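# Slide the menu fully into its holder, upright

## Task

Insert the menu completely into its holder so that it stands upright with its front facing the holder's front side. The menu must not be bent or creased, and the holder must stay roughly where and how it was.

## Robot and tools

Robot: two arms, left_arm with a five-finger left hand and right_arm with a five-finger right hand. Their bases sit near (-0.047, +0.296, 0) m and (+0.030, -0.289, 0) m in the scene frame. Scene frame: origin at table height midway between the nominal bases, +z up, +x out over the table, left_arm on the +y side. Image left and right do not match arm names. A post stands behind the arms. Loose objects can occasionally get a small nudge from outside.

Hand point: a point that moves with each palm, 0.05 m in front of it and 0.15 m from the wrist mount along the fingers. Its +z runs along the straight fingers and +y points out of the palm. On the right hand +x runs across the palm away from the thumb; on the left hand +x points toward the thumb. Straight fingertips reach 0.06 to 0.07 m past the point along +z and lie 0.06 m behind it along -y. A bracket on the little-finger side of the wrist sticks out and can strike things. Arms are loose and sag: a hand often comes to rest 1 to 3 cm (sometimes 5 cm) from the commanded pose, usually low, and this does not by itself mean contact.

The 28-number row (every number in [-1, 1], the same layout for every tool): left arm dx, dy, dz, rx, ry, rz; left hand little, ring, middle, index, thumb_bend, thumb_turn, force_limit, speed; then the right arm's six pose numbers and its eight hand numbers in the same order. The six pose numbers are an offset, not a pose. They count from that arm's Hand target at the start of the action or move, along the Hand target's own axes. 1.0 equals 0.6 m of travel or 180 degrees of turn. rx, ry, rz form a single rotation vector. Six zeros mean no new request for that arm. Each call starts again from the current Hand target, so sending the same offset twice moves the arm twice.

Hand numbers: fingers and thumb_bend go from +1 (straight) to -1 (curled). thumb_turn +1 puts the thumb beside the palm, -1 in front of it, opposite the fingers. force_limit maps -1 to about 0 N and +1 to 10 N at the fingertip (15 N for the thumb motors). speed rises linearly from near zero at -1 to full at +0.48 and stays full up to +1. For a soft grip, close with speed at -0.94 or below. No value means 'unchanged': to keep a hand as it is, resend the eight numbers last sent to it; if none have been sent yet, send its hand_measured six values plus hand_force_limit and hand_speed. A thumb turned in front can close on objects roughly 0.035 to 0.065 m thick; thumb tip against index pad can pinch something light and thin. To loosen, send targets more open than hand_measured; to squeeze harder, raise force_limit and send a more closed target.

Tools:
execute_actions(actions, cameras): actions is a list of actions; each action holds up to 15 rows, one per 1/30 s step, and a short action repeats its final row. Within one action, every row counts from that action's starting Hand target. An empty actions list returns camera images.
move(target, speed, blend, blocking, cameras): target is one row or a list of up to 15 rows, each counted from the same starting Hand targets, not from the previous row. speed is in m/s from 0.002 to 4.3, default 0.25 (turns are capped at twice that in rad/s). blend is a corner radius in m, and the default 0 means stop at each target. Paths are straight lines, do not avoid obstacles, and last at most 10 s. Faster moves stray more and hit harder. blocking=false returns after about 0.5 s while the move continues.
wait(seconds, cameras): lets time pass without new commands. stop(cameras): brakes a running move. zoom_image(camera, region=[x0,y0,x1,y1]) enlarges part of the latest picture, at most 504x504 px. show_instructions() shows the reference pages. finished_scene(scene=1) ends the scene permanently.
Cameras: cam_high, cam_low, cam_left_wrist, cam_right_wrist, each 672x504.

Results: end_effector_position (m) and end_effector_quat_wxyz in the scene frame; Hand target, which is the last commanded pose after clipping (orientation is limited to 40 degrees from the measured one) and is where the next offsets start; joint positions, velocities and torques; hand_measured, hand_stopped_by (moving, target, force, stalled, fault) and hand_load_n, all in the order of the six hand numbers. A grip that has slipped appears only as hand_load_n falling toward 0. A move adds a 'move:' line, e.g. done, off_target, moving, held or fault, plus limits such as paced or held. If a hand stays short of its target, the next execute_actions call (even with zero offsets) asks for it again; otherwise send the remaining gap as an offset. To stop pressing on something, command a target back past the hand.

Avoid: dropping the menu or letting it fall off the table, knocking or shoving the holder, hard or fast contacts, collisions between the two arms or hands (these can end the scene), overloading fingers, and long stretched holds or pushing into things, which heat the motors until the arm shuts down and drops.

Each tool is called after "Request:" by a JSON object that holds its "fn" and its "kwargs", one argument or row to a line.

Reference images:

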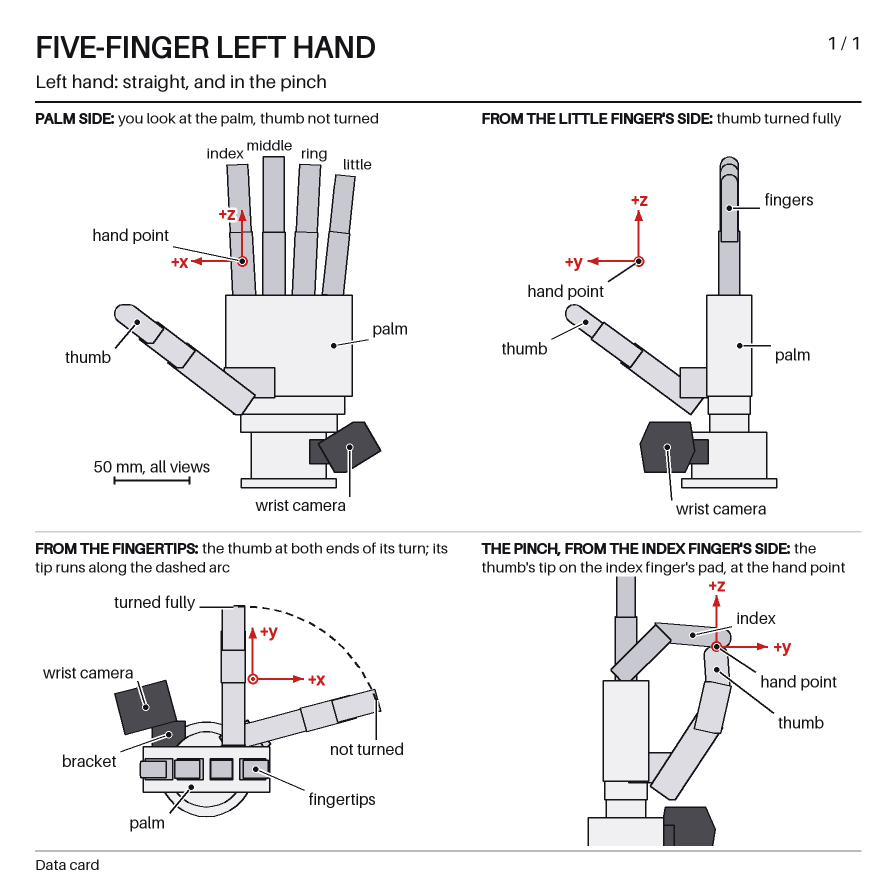

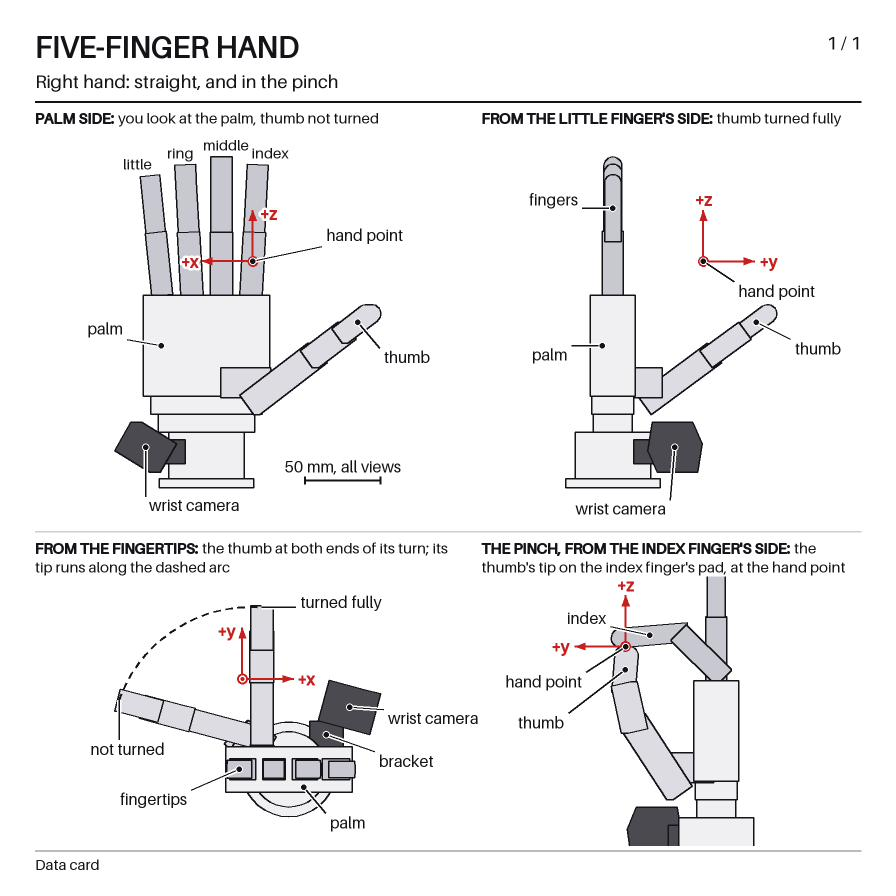

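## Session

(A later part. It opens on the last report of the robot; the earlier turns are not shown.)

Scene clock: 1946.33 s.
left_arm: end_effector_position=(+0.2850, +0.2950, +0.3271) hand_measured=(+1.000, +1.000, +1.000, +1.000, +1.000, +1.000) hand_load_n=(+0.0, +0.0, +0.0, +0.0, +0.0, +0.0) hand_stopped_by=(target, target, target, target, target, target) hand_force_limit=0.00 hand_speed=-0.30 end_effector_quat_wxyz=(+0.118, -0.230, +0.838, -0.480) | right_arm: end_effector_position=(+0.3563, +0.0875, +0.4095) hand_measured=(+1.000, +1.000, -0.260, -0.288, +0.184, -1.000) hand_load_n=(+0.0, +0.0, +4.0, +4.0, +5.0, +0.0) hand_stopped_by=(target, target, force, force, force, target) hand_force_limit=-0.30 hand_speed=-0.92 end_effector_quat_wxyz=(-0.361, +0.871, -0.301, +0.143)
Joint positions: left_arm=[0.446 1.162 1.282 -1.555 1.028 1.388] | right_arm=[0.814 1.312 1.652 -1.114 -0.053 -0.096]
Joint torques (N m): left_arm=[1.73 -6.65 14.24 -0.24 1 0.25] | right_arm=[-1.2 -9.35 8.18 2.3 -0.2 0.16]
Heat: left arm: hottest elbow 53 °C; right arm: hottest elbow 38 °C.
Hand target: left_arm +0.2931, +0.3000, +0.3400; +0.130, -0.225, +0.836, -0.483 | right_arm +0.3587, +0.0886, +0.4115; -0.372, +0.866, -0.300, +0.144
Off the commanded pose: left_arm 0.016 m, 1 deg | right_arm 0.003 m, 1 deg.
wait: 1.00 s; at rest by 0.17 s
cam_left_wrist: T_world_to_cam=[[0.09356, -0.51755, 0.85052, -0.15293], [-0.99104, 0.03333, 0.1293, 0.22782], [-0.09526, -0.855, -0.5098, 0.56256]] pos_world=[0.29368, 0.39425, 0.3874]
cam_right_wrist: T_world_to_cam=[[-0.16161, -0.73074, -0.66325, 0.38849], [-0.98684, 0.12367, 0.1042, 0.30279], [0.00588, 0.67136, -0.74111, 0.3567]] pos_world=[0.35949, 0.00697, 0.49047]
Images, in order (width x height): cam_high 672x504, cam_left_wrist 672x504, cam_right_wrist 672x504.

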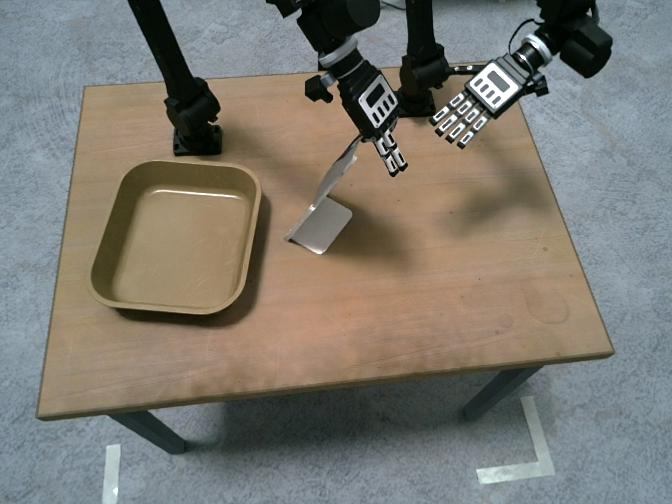

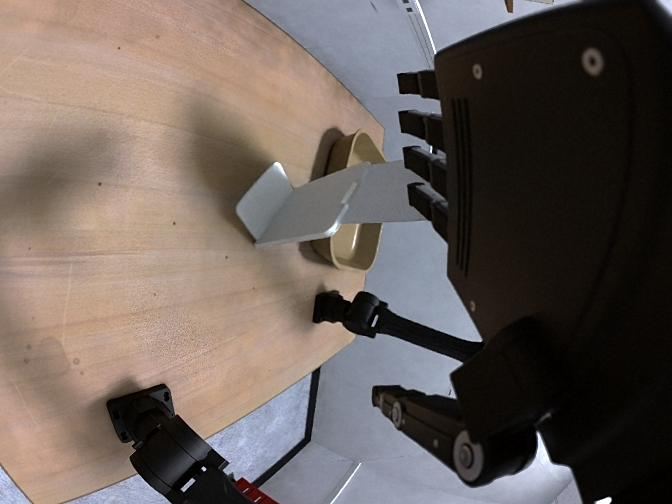

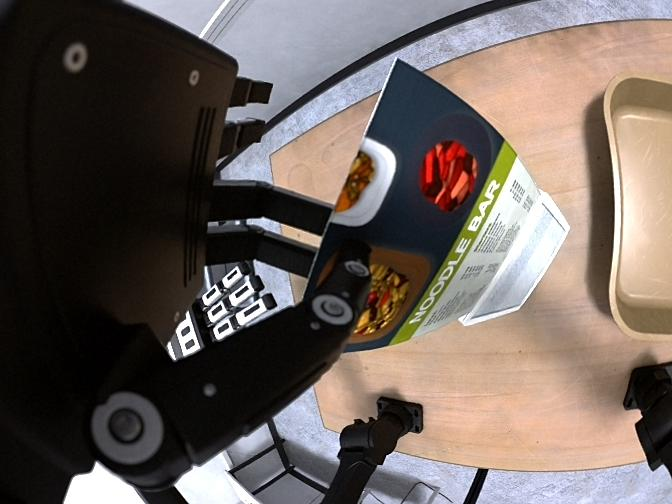

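Request:
{"fn": "move", "kwargs": {
  "target": [0,0,0,0,0,0,1,1,1,1,1,1,0,-0.3,-0.0092,-0.0003,0,0,0,0,1,1,-0.28,-0.29,0.17,-1,-0.3,-0.92],
  "speed": 0.03
}}

Request:
{"fn": "wait", "kwargs": {
  "seconds": 1,
  "cameras": ["cam_left_wrist","cam_right_wrist","cam_high"]
}}

Request:
{"fn": "zoom_image", "kwargs": {
  "camera": "cam_left_wrist",
  "region": [320, 150, 390, 240]
}}

Request:
{"fn": "zoom_image", "kwargs": {
  "camera": "cam_right_wrist",
  "region": [455, 290, 505, 340]
}}

Request:
{"fn": "zoom_image", "kwargs": {
  "camera": "cam_right_wrist",
  "region": [520, 170, 570, 220]
}}

Scene clock: 1961.77 s.
left_arm: end_effector_position=(+0.2850, +0.2950, +0.3271) hand_measured=(+1.000, +1.000, +1.000, +1.000, +1.000, +1.000) hand_load_n=(+0.0, +0.0, +0.0, -0.5, +0.0, -0.5) hand_stopped_by=(target, target, target, target, target, target) hand_force_limit=0.00 hand_speed=-0.30 end_effector_quat_wxyz=(+0.118, -0.230, +0.838, -0.480) | right_arm: end_effector_position=(+0.3561, +0.0872, +0.4100) hand_measured=(+1.000, +1.000, -0.260, -0.288, +0.184, -1.000) hand_load_n=(+0.0, +0.0, +4.0, +4.0, +5.0, +0.0) hand_stopped_by=(target, target, force, force, force, target) hand_force_limit=-0.30 hand_speed=-0.92 end_effector_quat_wxyz=(-0.362, +0.871, -0.301, +0.143)
Joint positions: left_arm=[0.446 1.162 1.282 -1.555 1.028 1.388] | right_arm=[0.814 1.311 1.652 -1.114 -0.053 -0.096]
Joint torques (N m): left_arm=[1.61 -6.71 14.23 -0.24 1 0.24] | right_arm=[-0.15 -9.35 8.1 2.26 0.13 0.24]
Heat: left arm: hottest elbow 53 °C; right arm: hottest elbow 38 °C.
Hand target: left_arm +0.2931, +0.3000, +0.3400; +0.130, -0.225, +0.836, -0.483 | right_arm +0.3545, +0.0922, +0.4114; -0.372, +0.866, -0.300, +0.144
Off the commanded pose: left_arm 0.016 m, 1 deg | right_arm 0.005 m, 1 deg.
move: done

Scene clock: 1962.77 s.
left_arm: end_effector_position=(+0.2850, +0.2950, +0.3271) hand_measured=(+1.000, +1.000, +1.000, +1.000, +1.000, +1.000) hand_load_n=(+0.0, +0.0, +0.0, +0.0, +0.0, +0.0) hand_stopped_by=(target, target, target, target, target, target) hand_force_limit=0.00 hand_speed=-0.30 end_effector_quat_wxyz=(+0.118, -0.230, +0.838, -0.480) | right_arm: end_effector_position=(+0.3561, +0.0872, +0.4100) hand_measured=(+1.000, +1.000, -0.260, -0.288, +0.184, -1.000) hand_load_n=(+0.0, +0.0, +4.5, +4.0, +5.0, +0.0) hand_stopped_by=(target, target, force, force, force, target) hand_force_limit=-0.30 hand_speed=-0.92 end_effector_quat_wxyz=(-0.362, +0.871, -0.301, +0.143)
Joint positions: left_arm=[0.446 1.162 1.282 -1.555 1.028 1.388] | right_arm=[0.814 1.311 1.652 -1.114 -0.053 -0.096]
Joint torques (N m): left_arm=[1.55 -6.65 14.23 -0.25 1 0.24] | right_arm=[0.09 -9.47 8.08 2.25 0.12 0.24]
Heat: left arm: hottest elbow 53 °C; right arm: hottest elbow 38 °C.
Hand target: left_arm +0.2931, +0.3000, +0.3400; +0.130, -0.225, +0.836, -0.483 | right_arm +0.3545, +0.0922, +0.4114; -0.372, +0.866, -0.300, +0.144
Off the commanded pose: left_arm 0.016 m, 1 deg | right_arm 0.005 m, 1 deg.
wait: 1.00 s; at rest by 0.17 s
cam_left_wrist: T_world_to_cam=[[0.09356, -0.51755, 0.85052, -0.15293], [-0.99104, 0.03333, 0.1293, 0.22782], [-0.09526, -0.855, -0.5098, 0.56256]] pos_world=[0.29368, 0.39425, 0.3874]
cam_right_wrist: T_world_to_cam=[[-0.16106, -0.73023, -0.66395, 0.38863], [-0.98692, 0.12359, 0.10349, 0.30287], [0.00648, 0.67193, -0.74059, 0.35672]] pos_world=[0.35919, 0.00667, 0.49087]
Images, in order (width x height): cam_high 672x504, cam_left_wrist 672x504, cam_right_wrist 672x504.

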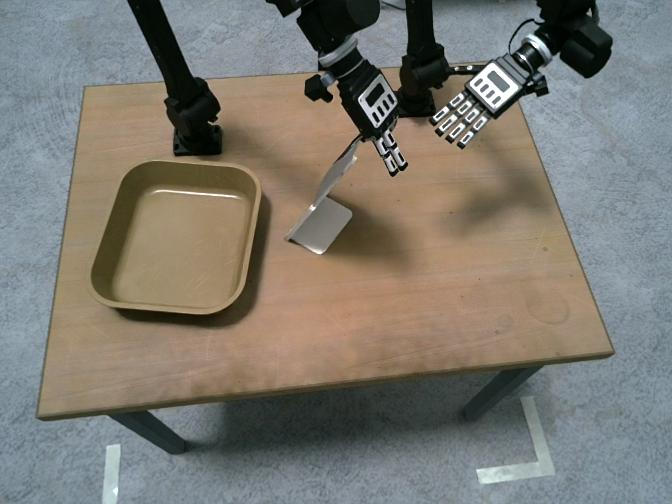

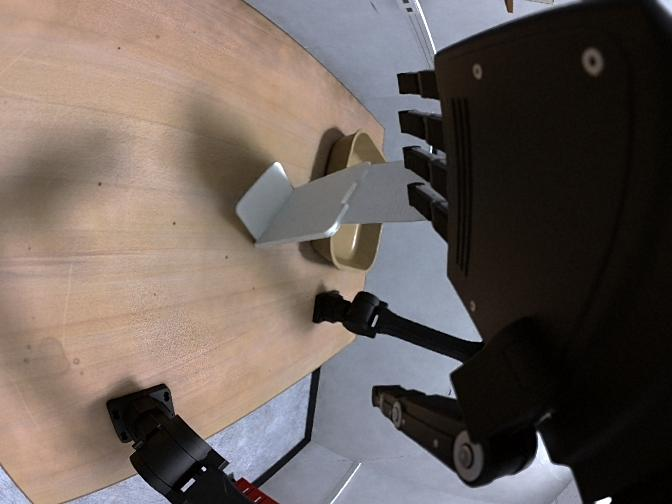

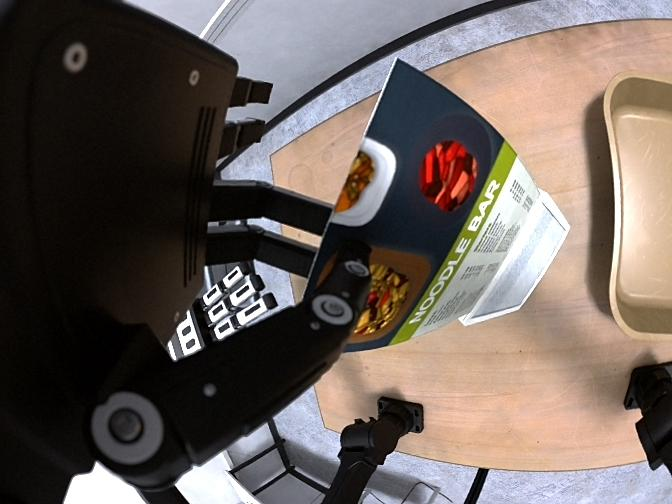

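Scaled by 5.600 from the camera's image (finer frame: 960x720).

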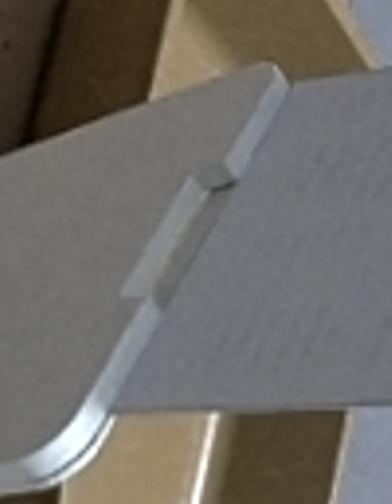

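Scaled by 10.080 from the camera's image (finer frame: 960x720).

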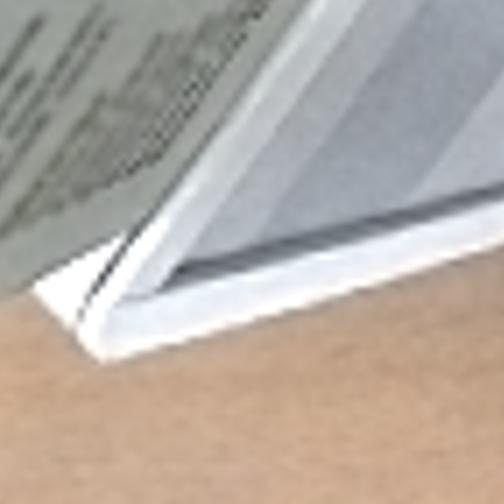

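Scaled by 10.080 from the camera's image (finer frame: 960x720).

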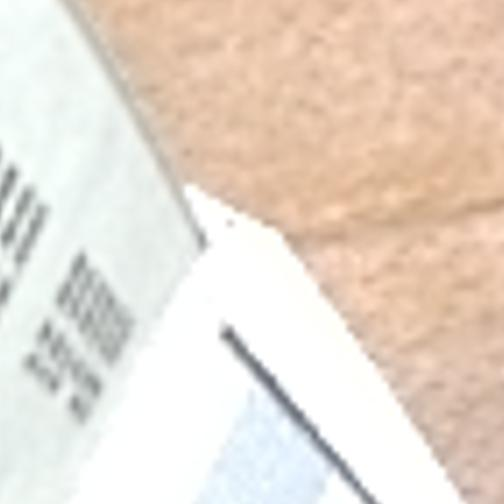

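Request:
{"fn": "move", "kwargs": {
  "target": [0,0,0,0,0,0,1,1,1,1,1,1,0,-0.3,-0.008,-0.0003,0,0,0,0,1,1,-0.28,-0.29,0.17,-1,-0.3,-0.92],
  "speed": 0.03
}}

Request:
{"fn": "wait", "kwargs": {
  "seconds": 1,
  "cameras": ["cam_left_wrist","cam_right_wrist"]
}}

Request:
{"fn": "zoom_image", "kwargs": {
  "camera": "cam_left_wrist",
  "region": [320, 150, 390, 240]
}}

Request:
{"fn": "zoom_image", "kwargs": {
  "camera": "cam_right_wrist",
  "region": [455, 290, 505, 340]
}}

Request:
{"fn": "zoom_image", "kwargs": {
  "camera": "cam_right_wrist",
  "region": [520, 170, 570, 220]
}}

Scene clock: 1968.80 s.
left_arm: end_effector_position=(+0.2850, +0.2950, +0.3271) hand_measured=(+1.000, +1.000, +1.000, +1.000, +1.000, +1.000) hand_load_n=(+0.0, +0.0, +0.0, +0.0, +0.0, +0.0) hand_stopped_by=(target, target, target, target, target, target) hand_force_limit=0.00 hand_speed=-0.30 end_effector_quat_wxyz=(+0.118, -0.230, +0.838, -0.480) | right_arm: end_effector_position=(+0.3519, +0.0910, +0.4104) hand_measured=(+1.000, +1.000, -0.260, -0.288, +0.184, -1.000) hand_load_n=(+0.0, +0.0, +4.0, +4.0, +5.0, +0.0) hand_stopped_by=(target, target, force, force, force, target) hand_force_limit=-0.30 hand_speed=-0.92 end_effector_quat_wxyz=(-0.362, +0.871, -0.300, +0.143)
Joint positions: left_arm=[0.446 1.162 1.282 -1.555 1.028 1.388] | right_arm=[0.828 1.31 1.652 -1.114 -0.044 -0.087]
Joint torques (N m): left_arm=[1.61 -6.59 14.23 -0.24 1 0.24] | right_arm=[-0.21 -9.52 8.02 2.3 0.13 0.25]
Heat: left arm: hottest elbow 53 °C; right arm: hottest elbow 39 °C.
Hand target: left_arm +0.2931, +0.3000, +0.3400; +0.130, -0.225, +0.836, -0.483 | right_arm +0.3509, +0.0953, +0.4114; -0.372, +0.866, -0.300, +0.144
Off the commanded pose: left_arm 0.016 m, 1 deg | right_arm 0.005 m, 1 deg.
move: done

Scene clock: 1969.80 s.
left_arm: end_effector_position=(+0.2850, +0.2950, +0.3271) hand_measured=(+1.000, +1.000, +1.000, +1.000, +1.000, +1.000) hand_load_n=(-0.5, +0.0, +0.0, +0.0, +0.0, +0.0) hand_stopped_by=(target, target, target, target, target, target) hand_force_limit=0.00 hand_speed=-0.30 end_effector_quat_wxyz=(+0.118, -0.230, +0.838, -0.480) | right_arm: end_effector_position=(+0.3519, +0.0910, +0.4104) hand_measured=(+1.000, +1.000, -0.260, -0.288, +0.184, -1.000) hand_load_n=(+0.0, +0.0, +4.5, +4.0, +5.0, +0.0) hand_stopped_by=(target, target, force, force, force, target) hand_force_limit=-0.30 hand_speed=-0.92 end_effector_quat_wxyz=(-0.362, +0.871, -0.300, +0.143)
Joint positions: left_arm=[0.446 1.162 1.282 -1.555 1.028 1.388] | right_arm=[0.828 1.31 1.652 -1.114 -0.044 -0.087]
Joint torques (N m): left_arm=[1.67 -6.71 14.23 -0.24 1 0.24] | right_arm=[-0.15 -9.47 7.94 2.3 0.14 0.25]
Heat: left arm: hottest elbow 53 °C; right arm: hottest elbow 39 °C.
Hand target: left_arm +0.2931, +0.3000, +0.3400; +0.130, -0.225, +0.836, -0.483 | right_arm +0.3509, +0.0953, +0.4114; -0.372, +0.866, -0.300, +0.144
Off the commanded pose: left_arm 0.016 m, 1 deg | right_arm 0.005 m, 1 deg.
wait: 1.00 s; at rest by 0.17 s
cam_left_wrist: T_world_to_cam=[[0.09356, -0.51755, 0.85052, -0.15293], [-0.99104, 0.03333, 0.1293, 0.22782], [-0.09526, -0.855, -0.5098, 0.56256]] pos_world=[0.29368, 0.39425, 0.3874]
cam_right_wrist: T_world_to_cam=[[-0.16048, -0.73011, -0.66422, 0.3908], [-0.98702, 0.12285, 0.10343, 0.2984], [0.00609, 0.6722, -0.74035, 0.35451]] pos_world=[0.35509, 0.01037, 0.49117]

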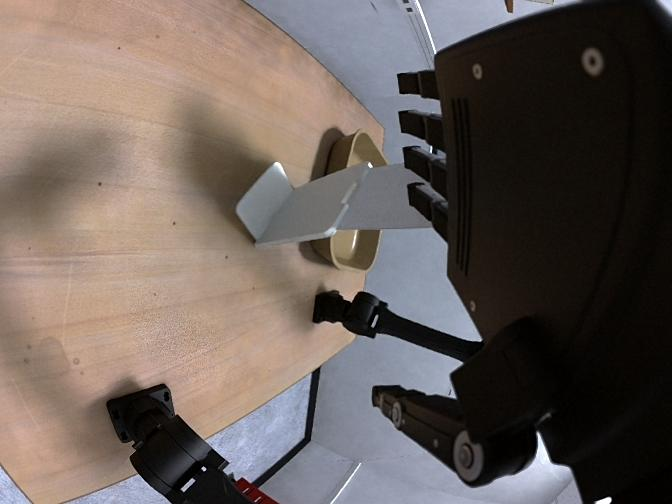

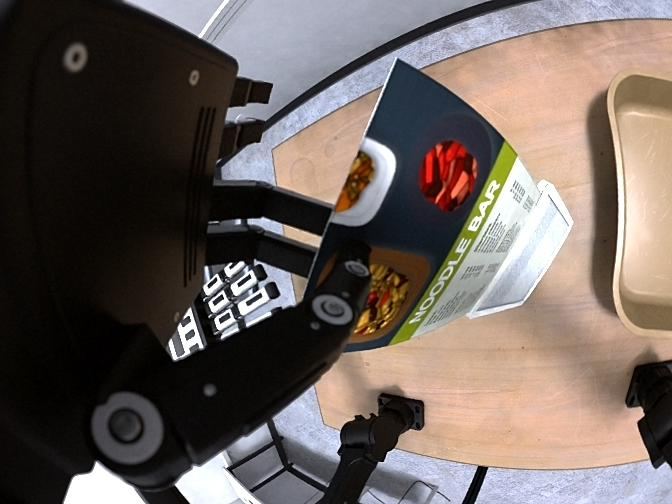

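Scaled by 5.600 from the camera's image (finer frame: 960x720).

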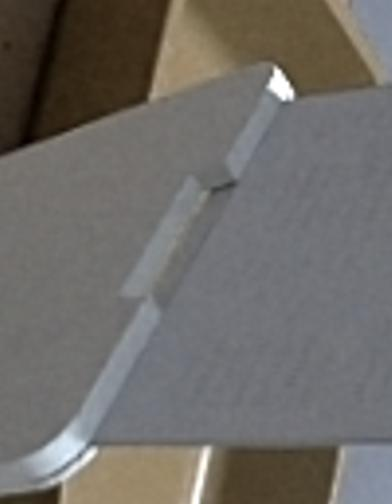

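Scaled by 10.080 from the camera's image (finer frame: 960x720).

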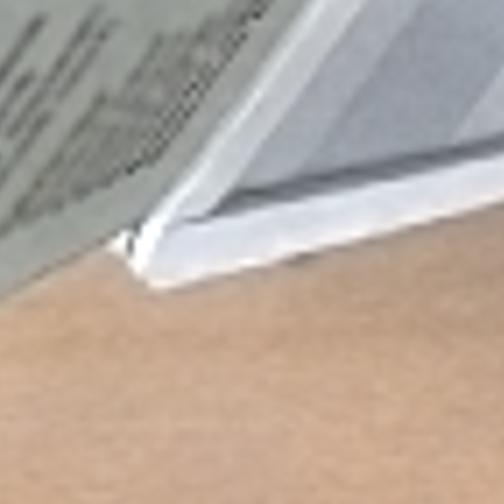

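Scaled by 10.080 from the camera's image (finer frame: 960x720).

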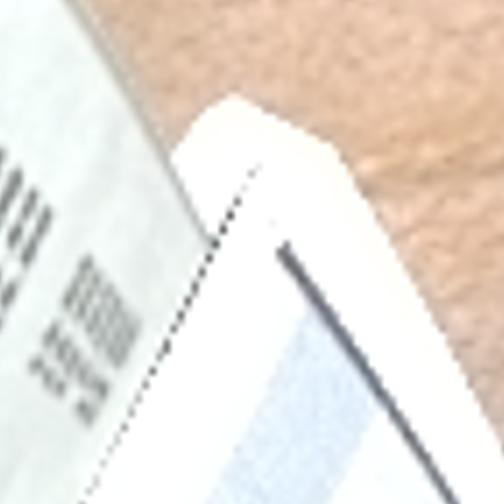

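Request:
{"fn": "move", "kwargs": {
  "target": [0,0,0,0,0,0,1,1,1,1,1,1,0,-0.3,0.013,-0.004,0.0048,0.0388,0.0016,-0.0002,1,1,-0.28,-0.29,0.17,-1,-0.3,-0.92],
  "speed": 0.03
}}

Request:
{"fn": "wait", "kwargs": {
  "seconds": 1,
  "cameras": ["cam_left_wrist","cam_right_wrist","cam_high"]
}}

Request:
{"fn": "zoom_image", "kwargs": {
  "camera": "cam_left_wrist",
  "region": [320, 150, 390, 240]
}}

Request:
{"fn": "zoom_image", "kwargs": {
  "camera": "cam_high",
  "region": [280, 110, 400, 260]
}}

Request:
{"fn": "zoom_image", "kwargs": {
  "camera": "cam_right_wrist",
  "region": [440, 170, 600, 350]
}}

Scene clock: 1992.23 s.
left_arm: end_effector_position=(+0.2850, +0.2950, +0.3271) hand_measured=(+1.000, +1.000, +1.000, +1.000, +1.000, +1.000) hand_load_n=(+0.0, +0.0, +0.0, +0.0, +0.0, +0.0) hand_stopped_by=(target, target, target, target, target, target) hand_force_limit=0.00 hand_speed=-0.30 end_effector_quat_wxyz=(+0.118, -0.230, +0.838, -0.480) | right_arm: end_effector_position=(+0.3563, +0.0929, +0.4096) hand_measured=(+1.000, +1.000, -0.260, -0.288, +0.184, -1.000) hand_load_n=(+0.0, +0.0, +4.0, +4.0, +5.0, +0.0) hand_stopped_by=(target, target, force, force, force, target) hand_force_limit=-0.30 hand_speed=-0.92 end_effector_quat_wxyz=(-0.413, +0.847, -0.292, +0.163)
Joint positions: left_arm=[0.446 1.162 1.282 -1.555 1.028 1.388] | right_arm=[0.819 1.238 1.532 -0.947 -0.056 -0.087]
Joint torques (N m): left_arm=[1.61 -6.65 14.24 -0.25 1 0.24] | right_arm=[-1.26 -8.53 8.34 2.45 -0.2 0.16]
Heat: left arm: hottest elbow 53 °C; right arm: hottest elbow 38 °C.
Hand target: left_arm +0.2931, +0.3000, +0.3400; +0.130, -0.225, +0.836, -0.483 | right_arm +0.3592, +0.0934, +0.4114; -0.424, +0.842, -0.291, +0.164
Off the commanded pose: left_arm 0.016 m, 1 deg | right_arm 0.004 m, 1 deg.
move: done

Scene clock: 1993.23 s.
left_arm: end_effector_position=(+0.2850, +0.2950, +0.3271) hand_measured=(+1.000, +1.000, +1.000, +1.000, +1.000, +1.000) hand_load_n=(+0.0, +0.0, +0.0, +0.0, +0.0, +0.0) hand_stopped_by=(target, target, target, target, target, target) hand_force_limit=0.00 hand_speed=-0.30 end_effector_quat_wxyz=(+0.118, -0.230, +0.838, -0.480) | right_arm: end_effector_position=(+0.3563, +0.0929, +0.4096) hand_measured=(+1.000, +1.000, -0.260, -0.288, +0.184, -1.000) hand_load_n=(+0.0, +0.0, +4.0, +4.0, +5.0, +0.0) hand_stopped_by=(target, target, force, force, force, target) hand_force_limit=-0.30 hand_speed=-0.92 end_effector_quat_wxyz=(-0.413, +0.847, -0.292, +0.163)
Joint positions: left_arm=[0.446 1.162 1.282 -1.555 1.028 1.388] | right_arm=[0.819 1.238 1.532 -0.947 -0.056 -0.087]
Joint torques (N m): left_arm=[1.67 -6.65 14.23 -0.25 0.99 0.24] | right_arm=[-1.44 -8.53 8.35 2.43 -0.2 0.15]
Heat: left arm: hottest elbow 53 °C; right arm: hottest elbow 38 °C.
Hand target: left_arm +0.2931, +0.3000, +0.3400; +0.130, -0.225, +0.836, -0.483 | right_arm +0.3592, +0.0934, +0.4114; -0.424, +0.842, -0.291, +0.164
Off the commanded pose: left_arm 0.016 m, 1 deg | right_arm 0.004 m, 1 deg.
wait: 1.00 s; at rest by 0.17 s
cam_left_wrist: T_world_to_cam=[[0.09356, -0.51755, 0.85052, -0.15293], [-0.99104, 0.03333, 0.1293, 0.22782], [-0.09526, -0.855, -0.5098, 0.56256]] pos_world=[0.29368, 0.39425, 0.3874]
cam_right_wrist: T_world_to_cam=[[-0.10479, -0.66588, -0.73867, 0.39707], [-0.99263, 0.11545, 0.03674, 0.33256], [0.06082, 0.73707, -0.67307, 0.29958]] pos_world=[0.35349, 0.0052, 0.48273]
Images, in order (width x height): cam_high 672x504, cam_left_wrist 672x504, cam_right_wrist 672x504.

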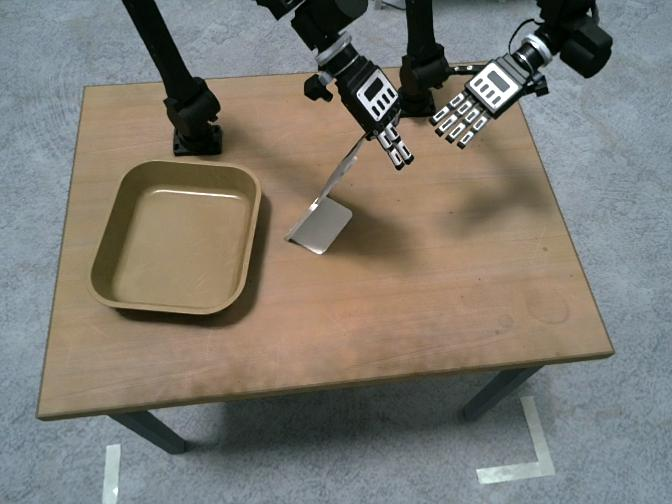

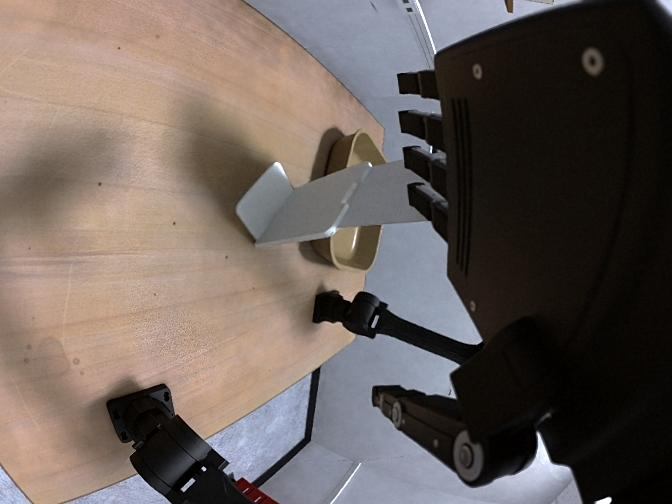

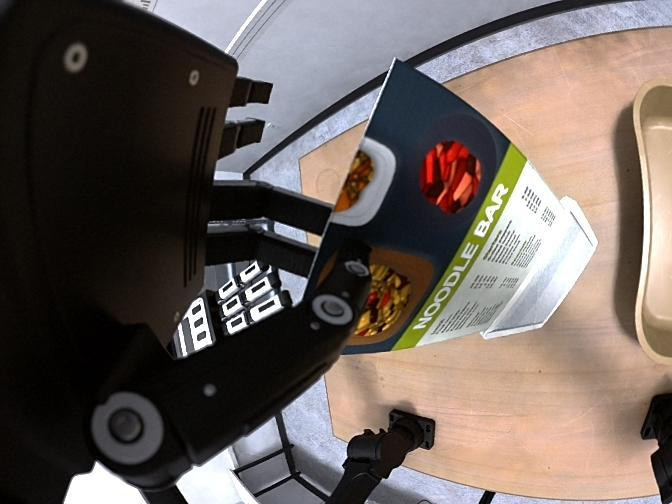

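Scaled by 5.600 from the camera's image (finer frame: 960x720).

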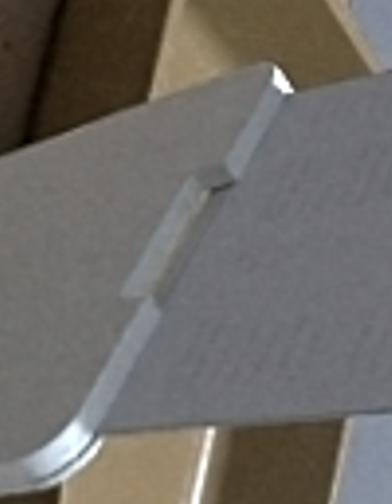

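Scaled by 3.360 from the camera's image (finer frame: 960x720).

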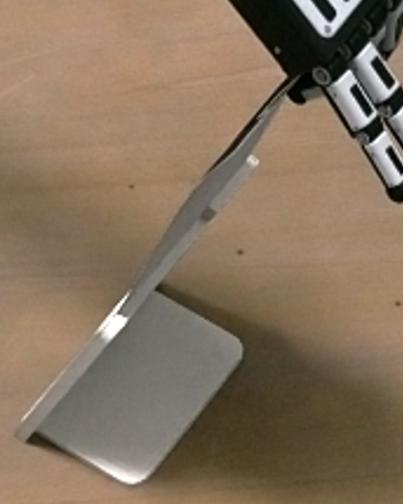

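Scaled by 2.800 from the camera's image (finer frame: 960x720).

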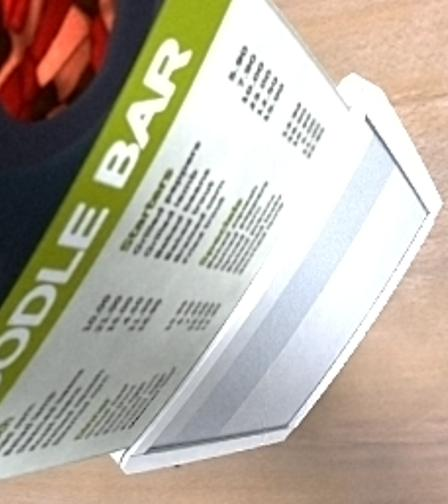

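Request:
{"fn": "zoom_image", "kwargs": {
  "camera": "cam_right_wrist",
  "region": [470, 310, 520, 360]
}}

Request:
{"fn": "zoom_image", "kwargs": {
  "camera": "cam_right_wrist",
  "region": [540, 180, 590, 230]
}}

Scaled by 10.080 from the camera's image (finer frame: 960x720).

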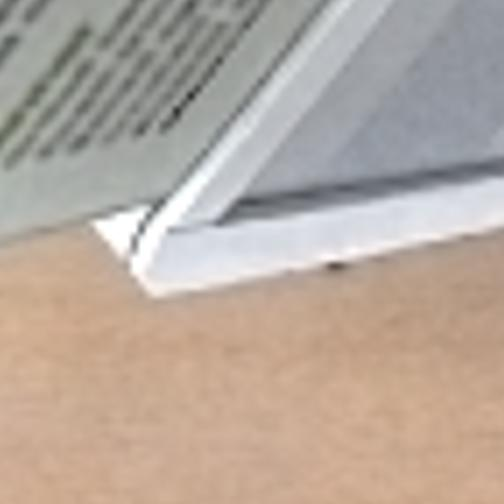

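Scaled by 10.080 from the camera's image (finer frame: 960x720).

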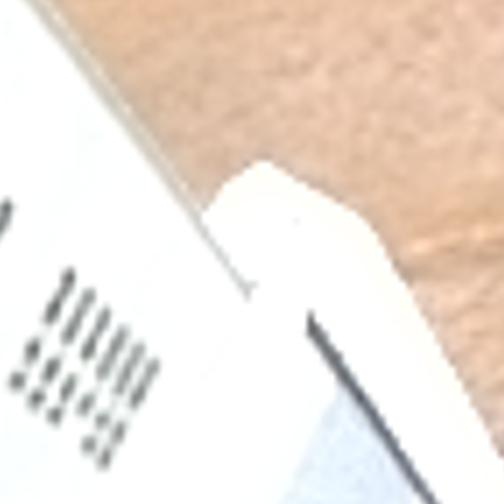

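Request:
{"fn": "move", "kwargs": {
  "target": [0,0,0,0,0,0,1,1,1,1,1,1,0,-0.3,0.0003,-0.0045,0.0062,0.0388,0.0014,-0.0002,1,1,-0.28,-0.29,0.17,-1,-0.3,-0.92],
  "speed": 0.03
}}

Request:
{"fn": "wait", "kwargs": {
  "seconds": 1,
  "cameras": ["cam_left_wrist","cam_right_wrist","cam_high"]
}}

Request:
{"fn": "zoom_image", "kwargs": {
  "camera": "cam_left_wrist",
  "region": [320, 150, 390, 240]
}}

Request:
{"fn": "zoom_image", "kwargs": {
  "camera": "cam_high",
  "region": [280, 110, 400, 260]
}}

Request:
{"fn": "zoom_image", "kwargs": {
  "camera": "cam_right_wrist",
  "region": [440, 170, 620, 370]
}}

Scene clock: 2009.13 s.
left_arm: end_effector_position=(+0.2850, +0.2950, +0.3271) hand_measured=(+1.000, +1.000, +1.000, +1.000, +1.000, +1.000) hand_load_n=(-0.5, +0.0, +0.0, +0.0, +0.0, -0.5) hand_stopped_by=(target, target, target, target, target, target) hand_force_limit=0.00 hand_speed=-0.30 end_effector_quat_wxyz=(+0.118, -0.230, +0.838, -0.480) | right_arm: end_effector_position=(+0.3598, +0.0965, +0.4090) hand_measured=(+1.000, +1.000, -0.260, -0.288, +0.184, -1.000) hand_load_n=(+0.0, +0.0, +4.0, +4.0, +5.0, +0.0) hand_stopped_by=(target, target, force, force, force, target) hand_force_limit=-0.30 hand_speed=-0.92 end_effector_quat_wxyz=(-0.462, +0.821, -0.280, +0.183)
Joint positions: left_arm=[0.446 1.162 1.282 -1.555 1.028 1.388] | right_arm=[0.816 1.173 1.417 -0.775 -0.066 -0.087]
Joint torques (N m): left_arm=[1.61 -6.65 14.23 -0.25 1 0.25] | right_arm=[-1.49 -7.77 8.54 2.56 -0.21 0.23]
Motor temperatures (°C): left_arm=[27 27 53 25 29 25] | right_arm=[27 28 37 25 23 25]
Heat: left arm: hottest elbow 53 °C; right arm: hottest elbow 37 °C.
Hand target: left_arm +0.2931, +0.3000, +0.3400; +0.130, -0.225, +0.836, -0.483 | right_arm +0.3623, +0.0968, +0.4114; -0.473, +0.814, -0.282, +0.184
Off the commanded pose: left_arm 0.016 m, 1 deg | right_arm 0.003 m, 2 deg.
move: done

Scene clock: 2010.13 s.
left_arm: end_effector_position=(+0.2850, +0.2950, +0.3271) hand_measured=(+1.000, +1.000, +1.000, +1.000, +1.000, +1.000) hand_load_n=(+0.0, +0.0, +0.0, +0.0, +0.0, -0.5) hand_stopped_by=(target, target, target, target, target, target) hand_force_limit=0.00 hand_speed=-0.30 end_effector_quat_wxyz=(+0.118, -0.230, +0.838, -0.480) | right_arm: end_effector_position=(+0.3598, +0.0965, +0.4090) hand_measured=(+1.000, +1.000, -0.260, -0.288, +0.184, -1.000) hand_load_n=(+0.0, +0.0, +4.0, +4.0, +5.0, +0.0) hand_stopped_by=(target, target, force, force, force, target) hand_force_limit=-0.30 hand_speed=-0.92 end_effector_quat_wxyz=(-0.462, +0.821, -0.280, +0.183)
Joint positions: left_arm=[0.446 1.162 1.282 -1.555 1.028 1.388] | right_arm=[0.816 1.173 1.417 -0.775 -0.066 -0.087]
Joint torques (N m): left_arm=[1.61 -6.65 14.22 -0.25 1 0.24] | right_arm=[-1.44 -7.65 8.53 2.56 -0.2 0.22]
Heat: left arm: hottest elbow 53 °C; right arm: hottest elbow 37 °C.
Hand target: left_arm +0.2931, +0.3000, +0.3400; +0.130, -0.225, +0.836, -0.483 | right_arm +0.3623, +0.0968, +0.4114; -0.473, +0.814, -0.282, +0.184
Off the commanded pose: left_arm 0.016 m, 1 deg | right_arm 0.003 m, 2 deg.
wait: 1.00 s; at rest by 0.17 s
cam_left_wrist: T_world_to_cam=[[0.09356, -0.51755, 0.85052, -0.15293], [-0.99104, 0.03333, 0.1293, 0.22782], [-0.09526, -0.855, -0.5098, 0.56256]] pos_world=[0.29368, 0.39425, 0.3874]
cam_right_wrist: T_world_to_cam=[[-0.03928, -0.59703, -0.80126, 0.3949], [-0.99321, 0.11118, -0.03415, 0.36528], [0.10948, 0.79448, -0.59735, 0.24223]] pos_world=[0.35179, 0.00271, 0.47359]
Images, in order (width x height): cam_high 672x504, cam_left_wrist 672x504, cam_right_wrist 672x504.

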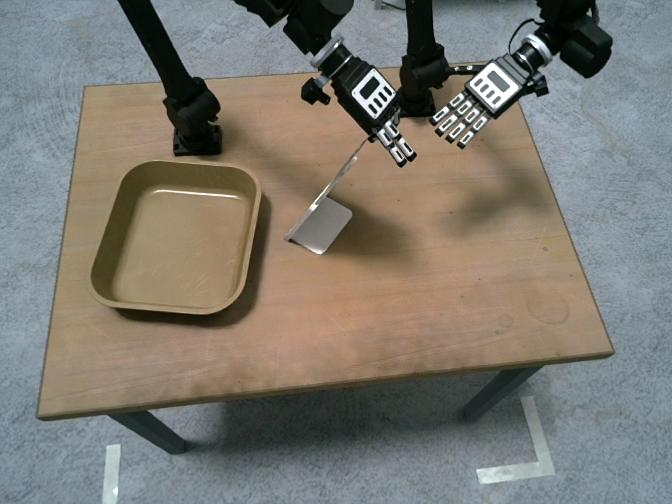

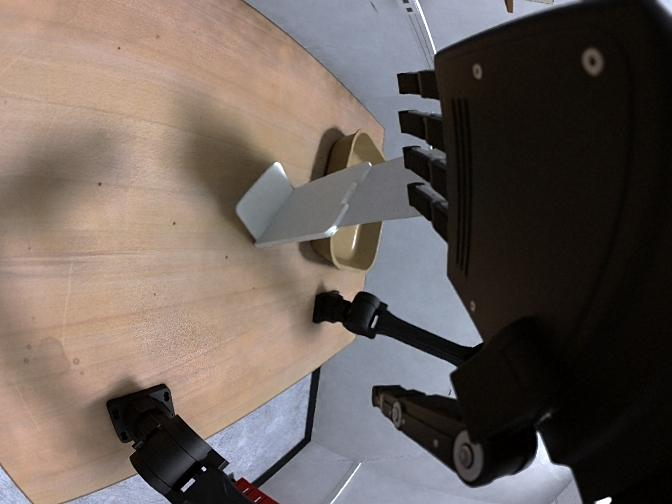

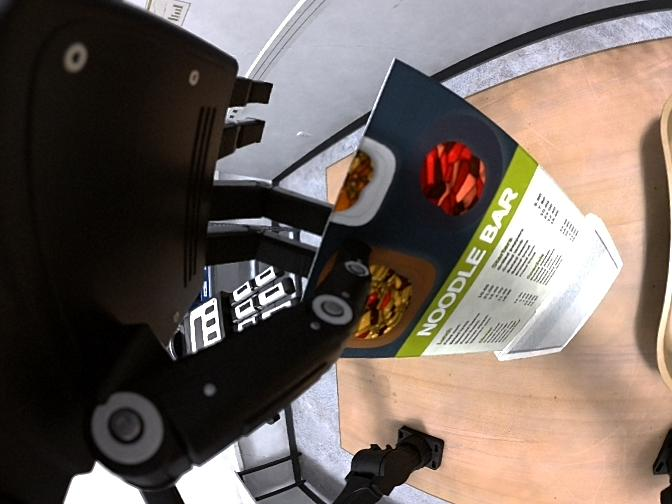

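Scaled by 5.600 from the camera's image (finer frame: 960x720).

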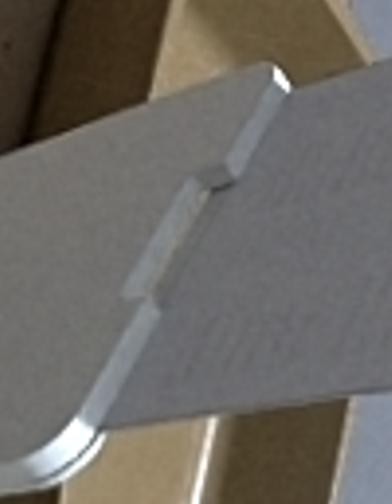

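Scaled by 3.360 from the camera's image (finer frame: 960x720).

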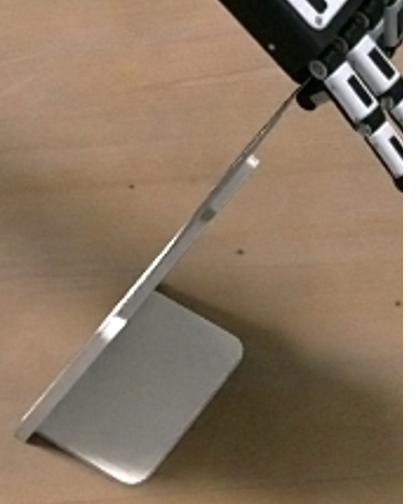

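Scaled by 2.520 from the camera's image (finer frame: 960x720).

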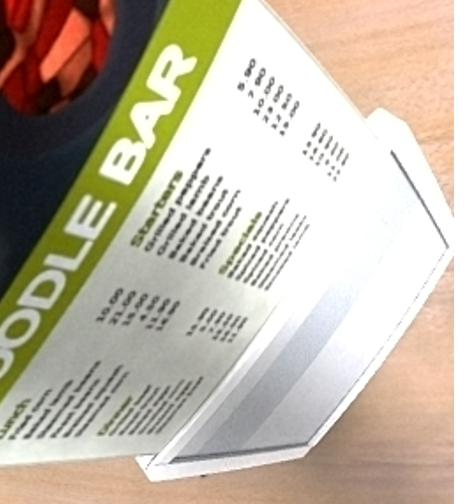

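Request:
{"fn": "move", "kwargs": {
  "target": [0,0,0,0,0,0,1,1,1,1,1,1,0,-0.3,-0.0002,0.0054,0.003,0.025,0.001,0,1,1,-0.28,-0.29,0.17,-1,-0.3,-0.92],
  "speed": 0.03
}}

Request:
{"fn": "wait", "kwargs": {
  "seconds": 1,
  "cameras": ["cam_left_wrist","cam_right_wrist","cam_high"]
}}

Request:
{"fn": "zoom_image", "kwargs": {
  "camera": "cam_left_wrist",
  "region": [320, 150, 390, 240]
}}

Request:
{"fn": "zoom_image", "kwargs": {
  "camera": "cam_high",
  "region": [280, 110, 400, 260]
}}

Request:
{"fn": "zoom_image", "kwargs": {
  "camera": "cam_right_wrist",
  "region": [450, 190, 630, 390]
}}

Scene clock: 2028.40 s.
left_arm: end_effector_position=(+0.2850, +0.2950, +0.3271) hand_measured=(+1.000, +1.000, +1.000, +1.000, +1.000, +1.000) hand_load_n=(+0.0, +0.0, +0.0, +0.0, +0.0, -0.5) hand_stopped_by=(target, target, target, target, target, target) hand_force_limit=0.00 hand_speed=-0.30 end_effector_quat_wxyz=(+0.118, -0.230, +0.838, -0.480) | right_arm: end_effector_position=(+0.3603, +0.0966, +0.4050) hand_measured=(+1.000, +1.000, -0.260, -0.288, +0.184, -1.000) hand_load_n=(+0.0, +0.0, +4.0, +4.0, +5.0, +0.5) hand_stopped_by=(target, target, force, force, force, target) hand_force_limit=-0.30 hand_speed=-0.92 end_effector_quat_wxyz=(-0.493, +0.802, -0.273, +0.196)
Joint positions: left_arm=[0.446 1.162 1.282 -1.555 1.028 1.388] | right_arm=[0.813 1.127 1.328 -0.654 -0.07 -0.084]
Joint torques (N m): left_arm=[1.67 -6.59 14.23 -0.25 1 0.24] | right_arm=[-1.55 -7.36 8.64 2.63 -0.19 0.25]
Heat: left arm: hottest elbow 54 °C; right arm: hottest elbow 38 °C.
Hand target: left_arm +0.2931, +0.3000, +0.3400; +0.130, -0.225, +0.836, -0.483 | right_arm +0.3624, +0.0968, +0.4076; -0.504, +0.795, -0.275, +0.196
Off the commanded pose: left_arm 0.016 m, 1 deg | right_arm 0.003 m, 2 deg.
move: done

Scene clock: 2029.40 s.
left_arm: end_effector_position=(+0.2850, +0.2950, +0.3271) hand_measured=(+1.000, +1.000, +1.000, +1.000, +1.000, +1.000) hand_load_n=(+0.0, +0.0, +0.0, +0.0, +0.0, +0.0) hand_stopped_by=(target, target, target, target, target, target) hand_force_limit=0.00 hand_speed=-0.30 end_effector_quat_wxyz=(+0.118, -0.230, +0.838, -0.480) | right_arm: end_effector_position=(+0.3603, +0.0966, +0.4050) hand_measured=(+1.000, +1.000, -0.260, -0.288, +0.184, -1.000) hand_load_n=(+0.0, +0.0, +4.0, +4.0, +4.5, +0.0) hand_stopped_by=(target, target, force, force, force, target) hand_force_limit=-0.30 hand_speed=-0.92 end_effector_quat_wxyz=(-0.493, +0.802, -0.273, +0.196)
Joint positions: left_arm=[0.446 1.162 1.282 -1.555 1.028 1.388] | right_arm=[0.813 1.127 1.328 -0.654 -0.07 -0.084]
Joint torques (N m): left_arm=[1.55 -6.65 14.23 -0.24 1 0.24] | right_arm=[-1.08 -7.36 8.69 2.65 -0.19 0.25]
Heat: left arm: hottest elbow 54 °C; right arm: hottest elbow 38 °C.
Hand target: left_arm +0.2931, +0.3000, +0.3400; +0.130, -0.225, +0.836, -0.483 | right_arm +0.3624, +0.0968, +0.4076; -0.504, +0.795, -0.275, +0.196
Off the commanded pose: left_arm 0.016 m, 1 deg | right_arm 0.003 m, 2 deg.
wait: 1.00 s; at rest by 0.17 s
cam_left_wrist: T_world_to_cam=[[0.09356, -0.51755, 0.85052, -0.15293], [-0.99104, 0.03333, 0.1293, 0.22782], [-0.09526, -0.855, -0.5098, 0.56256]] pos_world=[0.29368, 0.39425, 0.3874]
cam_right_wrist: T_world_to_cam=[[0.00305, -0.54884, -0.83592, 0.38583], [-0.99028, 0.11456, -0.07883, 0.38231], [0.13903, 0.82804, -0.54315, 0.20395]] pos_world=[0.34906, -0.00092, 0.46344]
Images, in order (width x height): cam_high 672x504, cam_left_wrist 672x504, cam_right_wrist 672x504.

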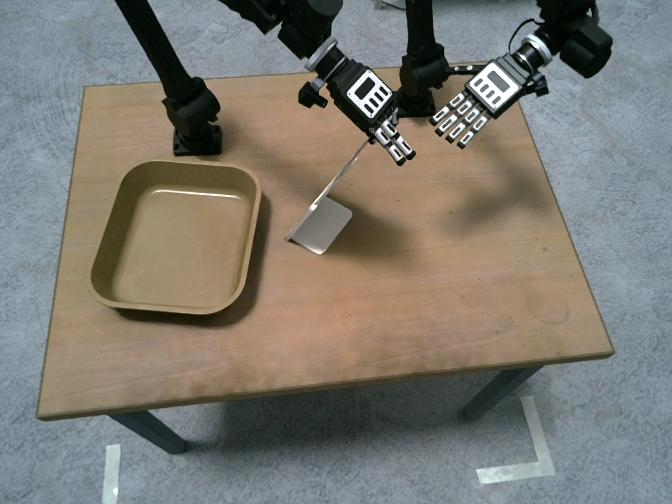

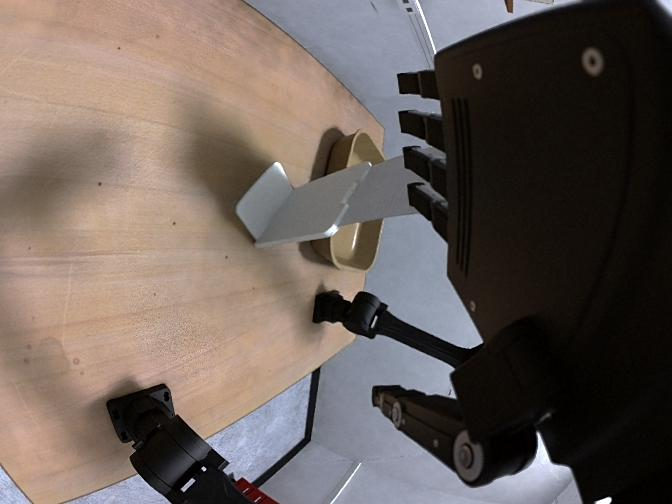

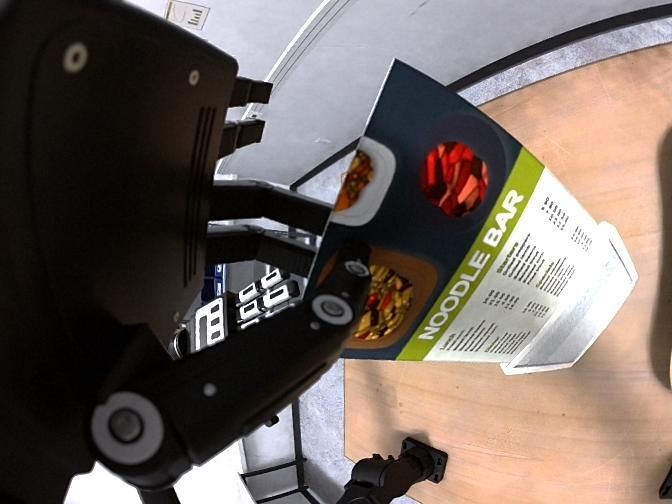

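Scaled by 5.600 from the camera's image (finer frame: 960x720).

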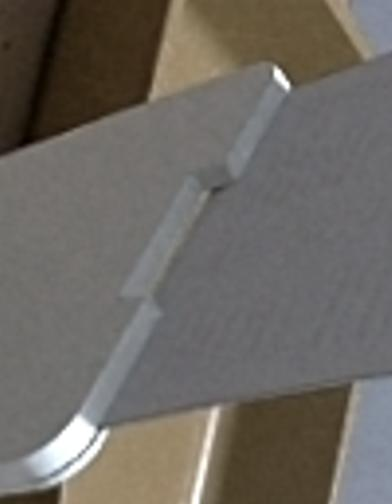

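Scaled by 3.360 from the camera's image (finer frame: 960x720).

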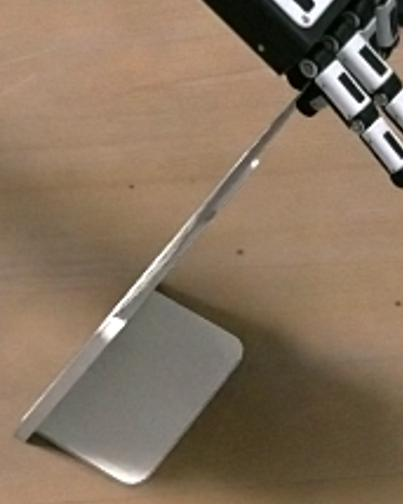

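Scaled by 2.520 from the camera's image (finer frame: 960x720).

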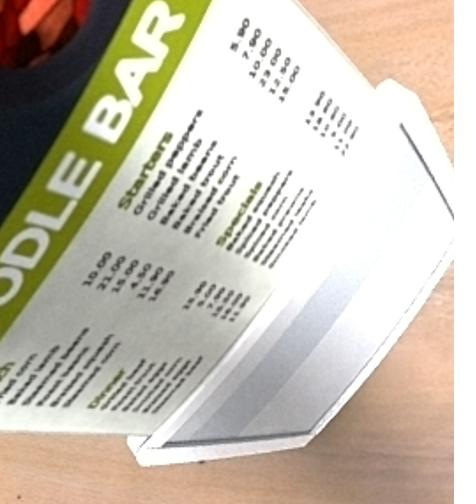

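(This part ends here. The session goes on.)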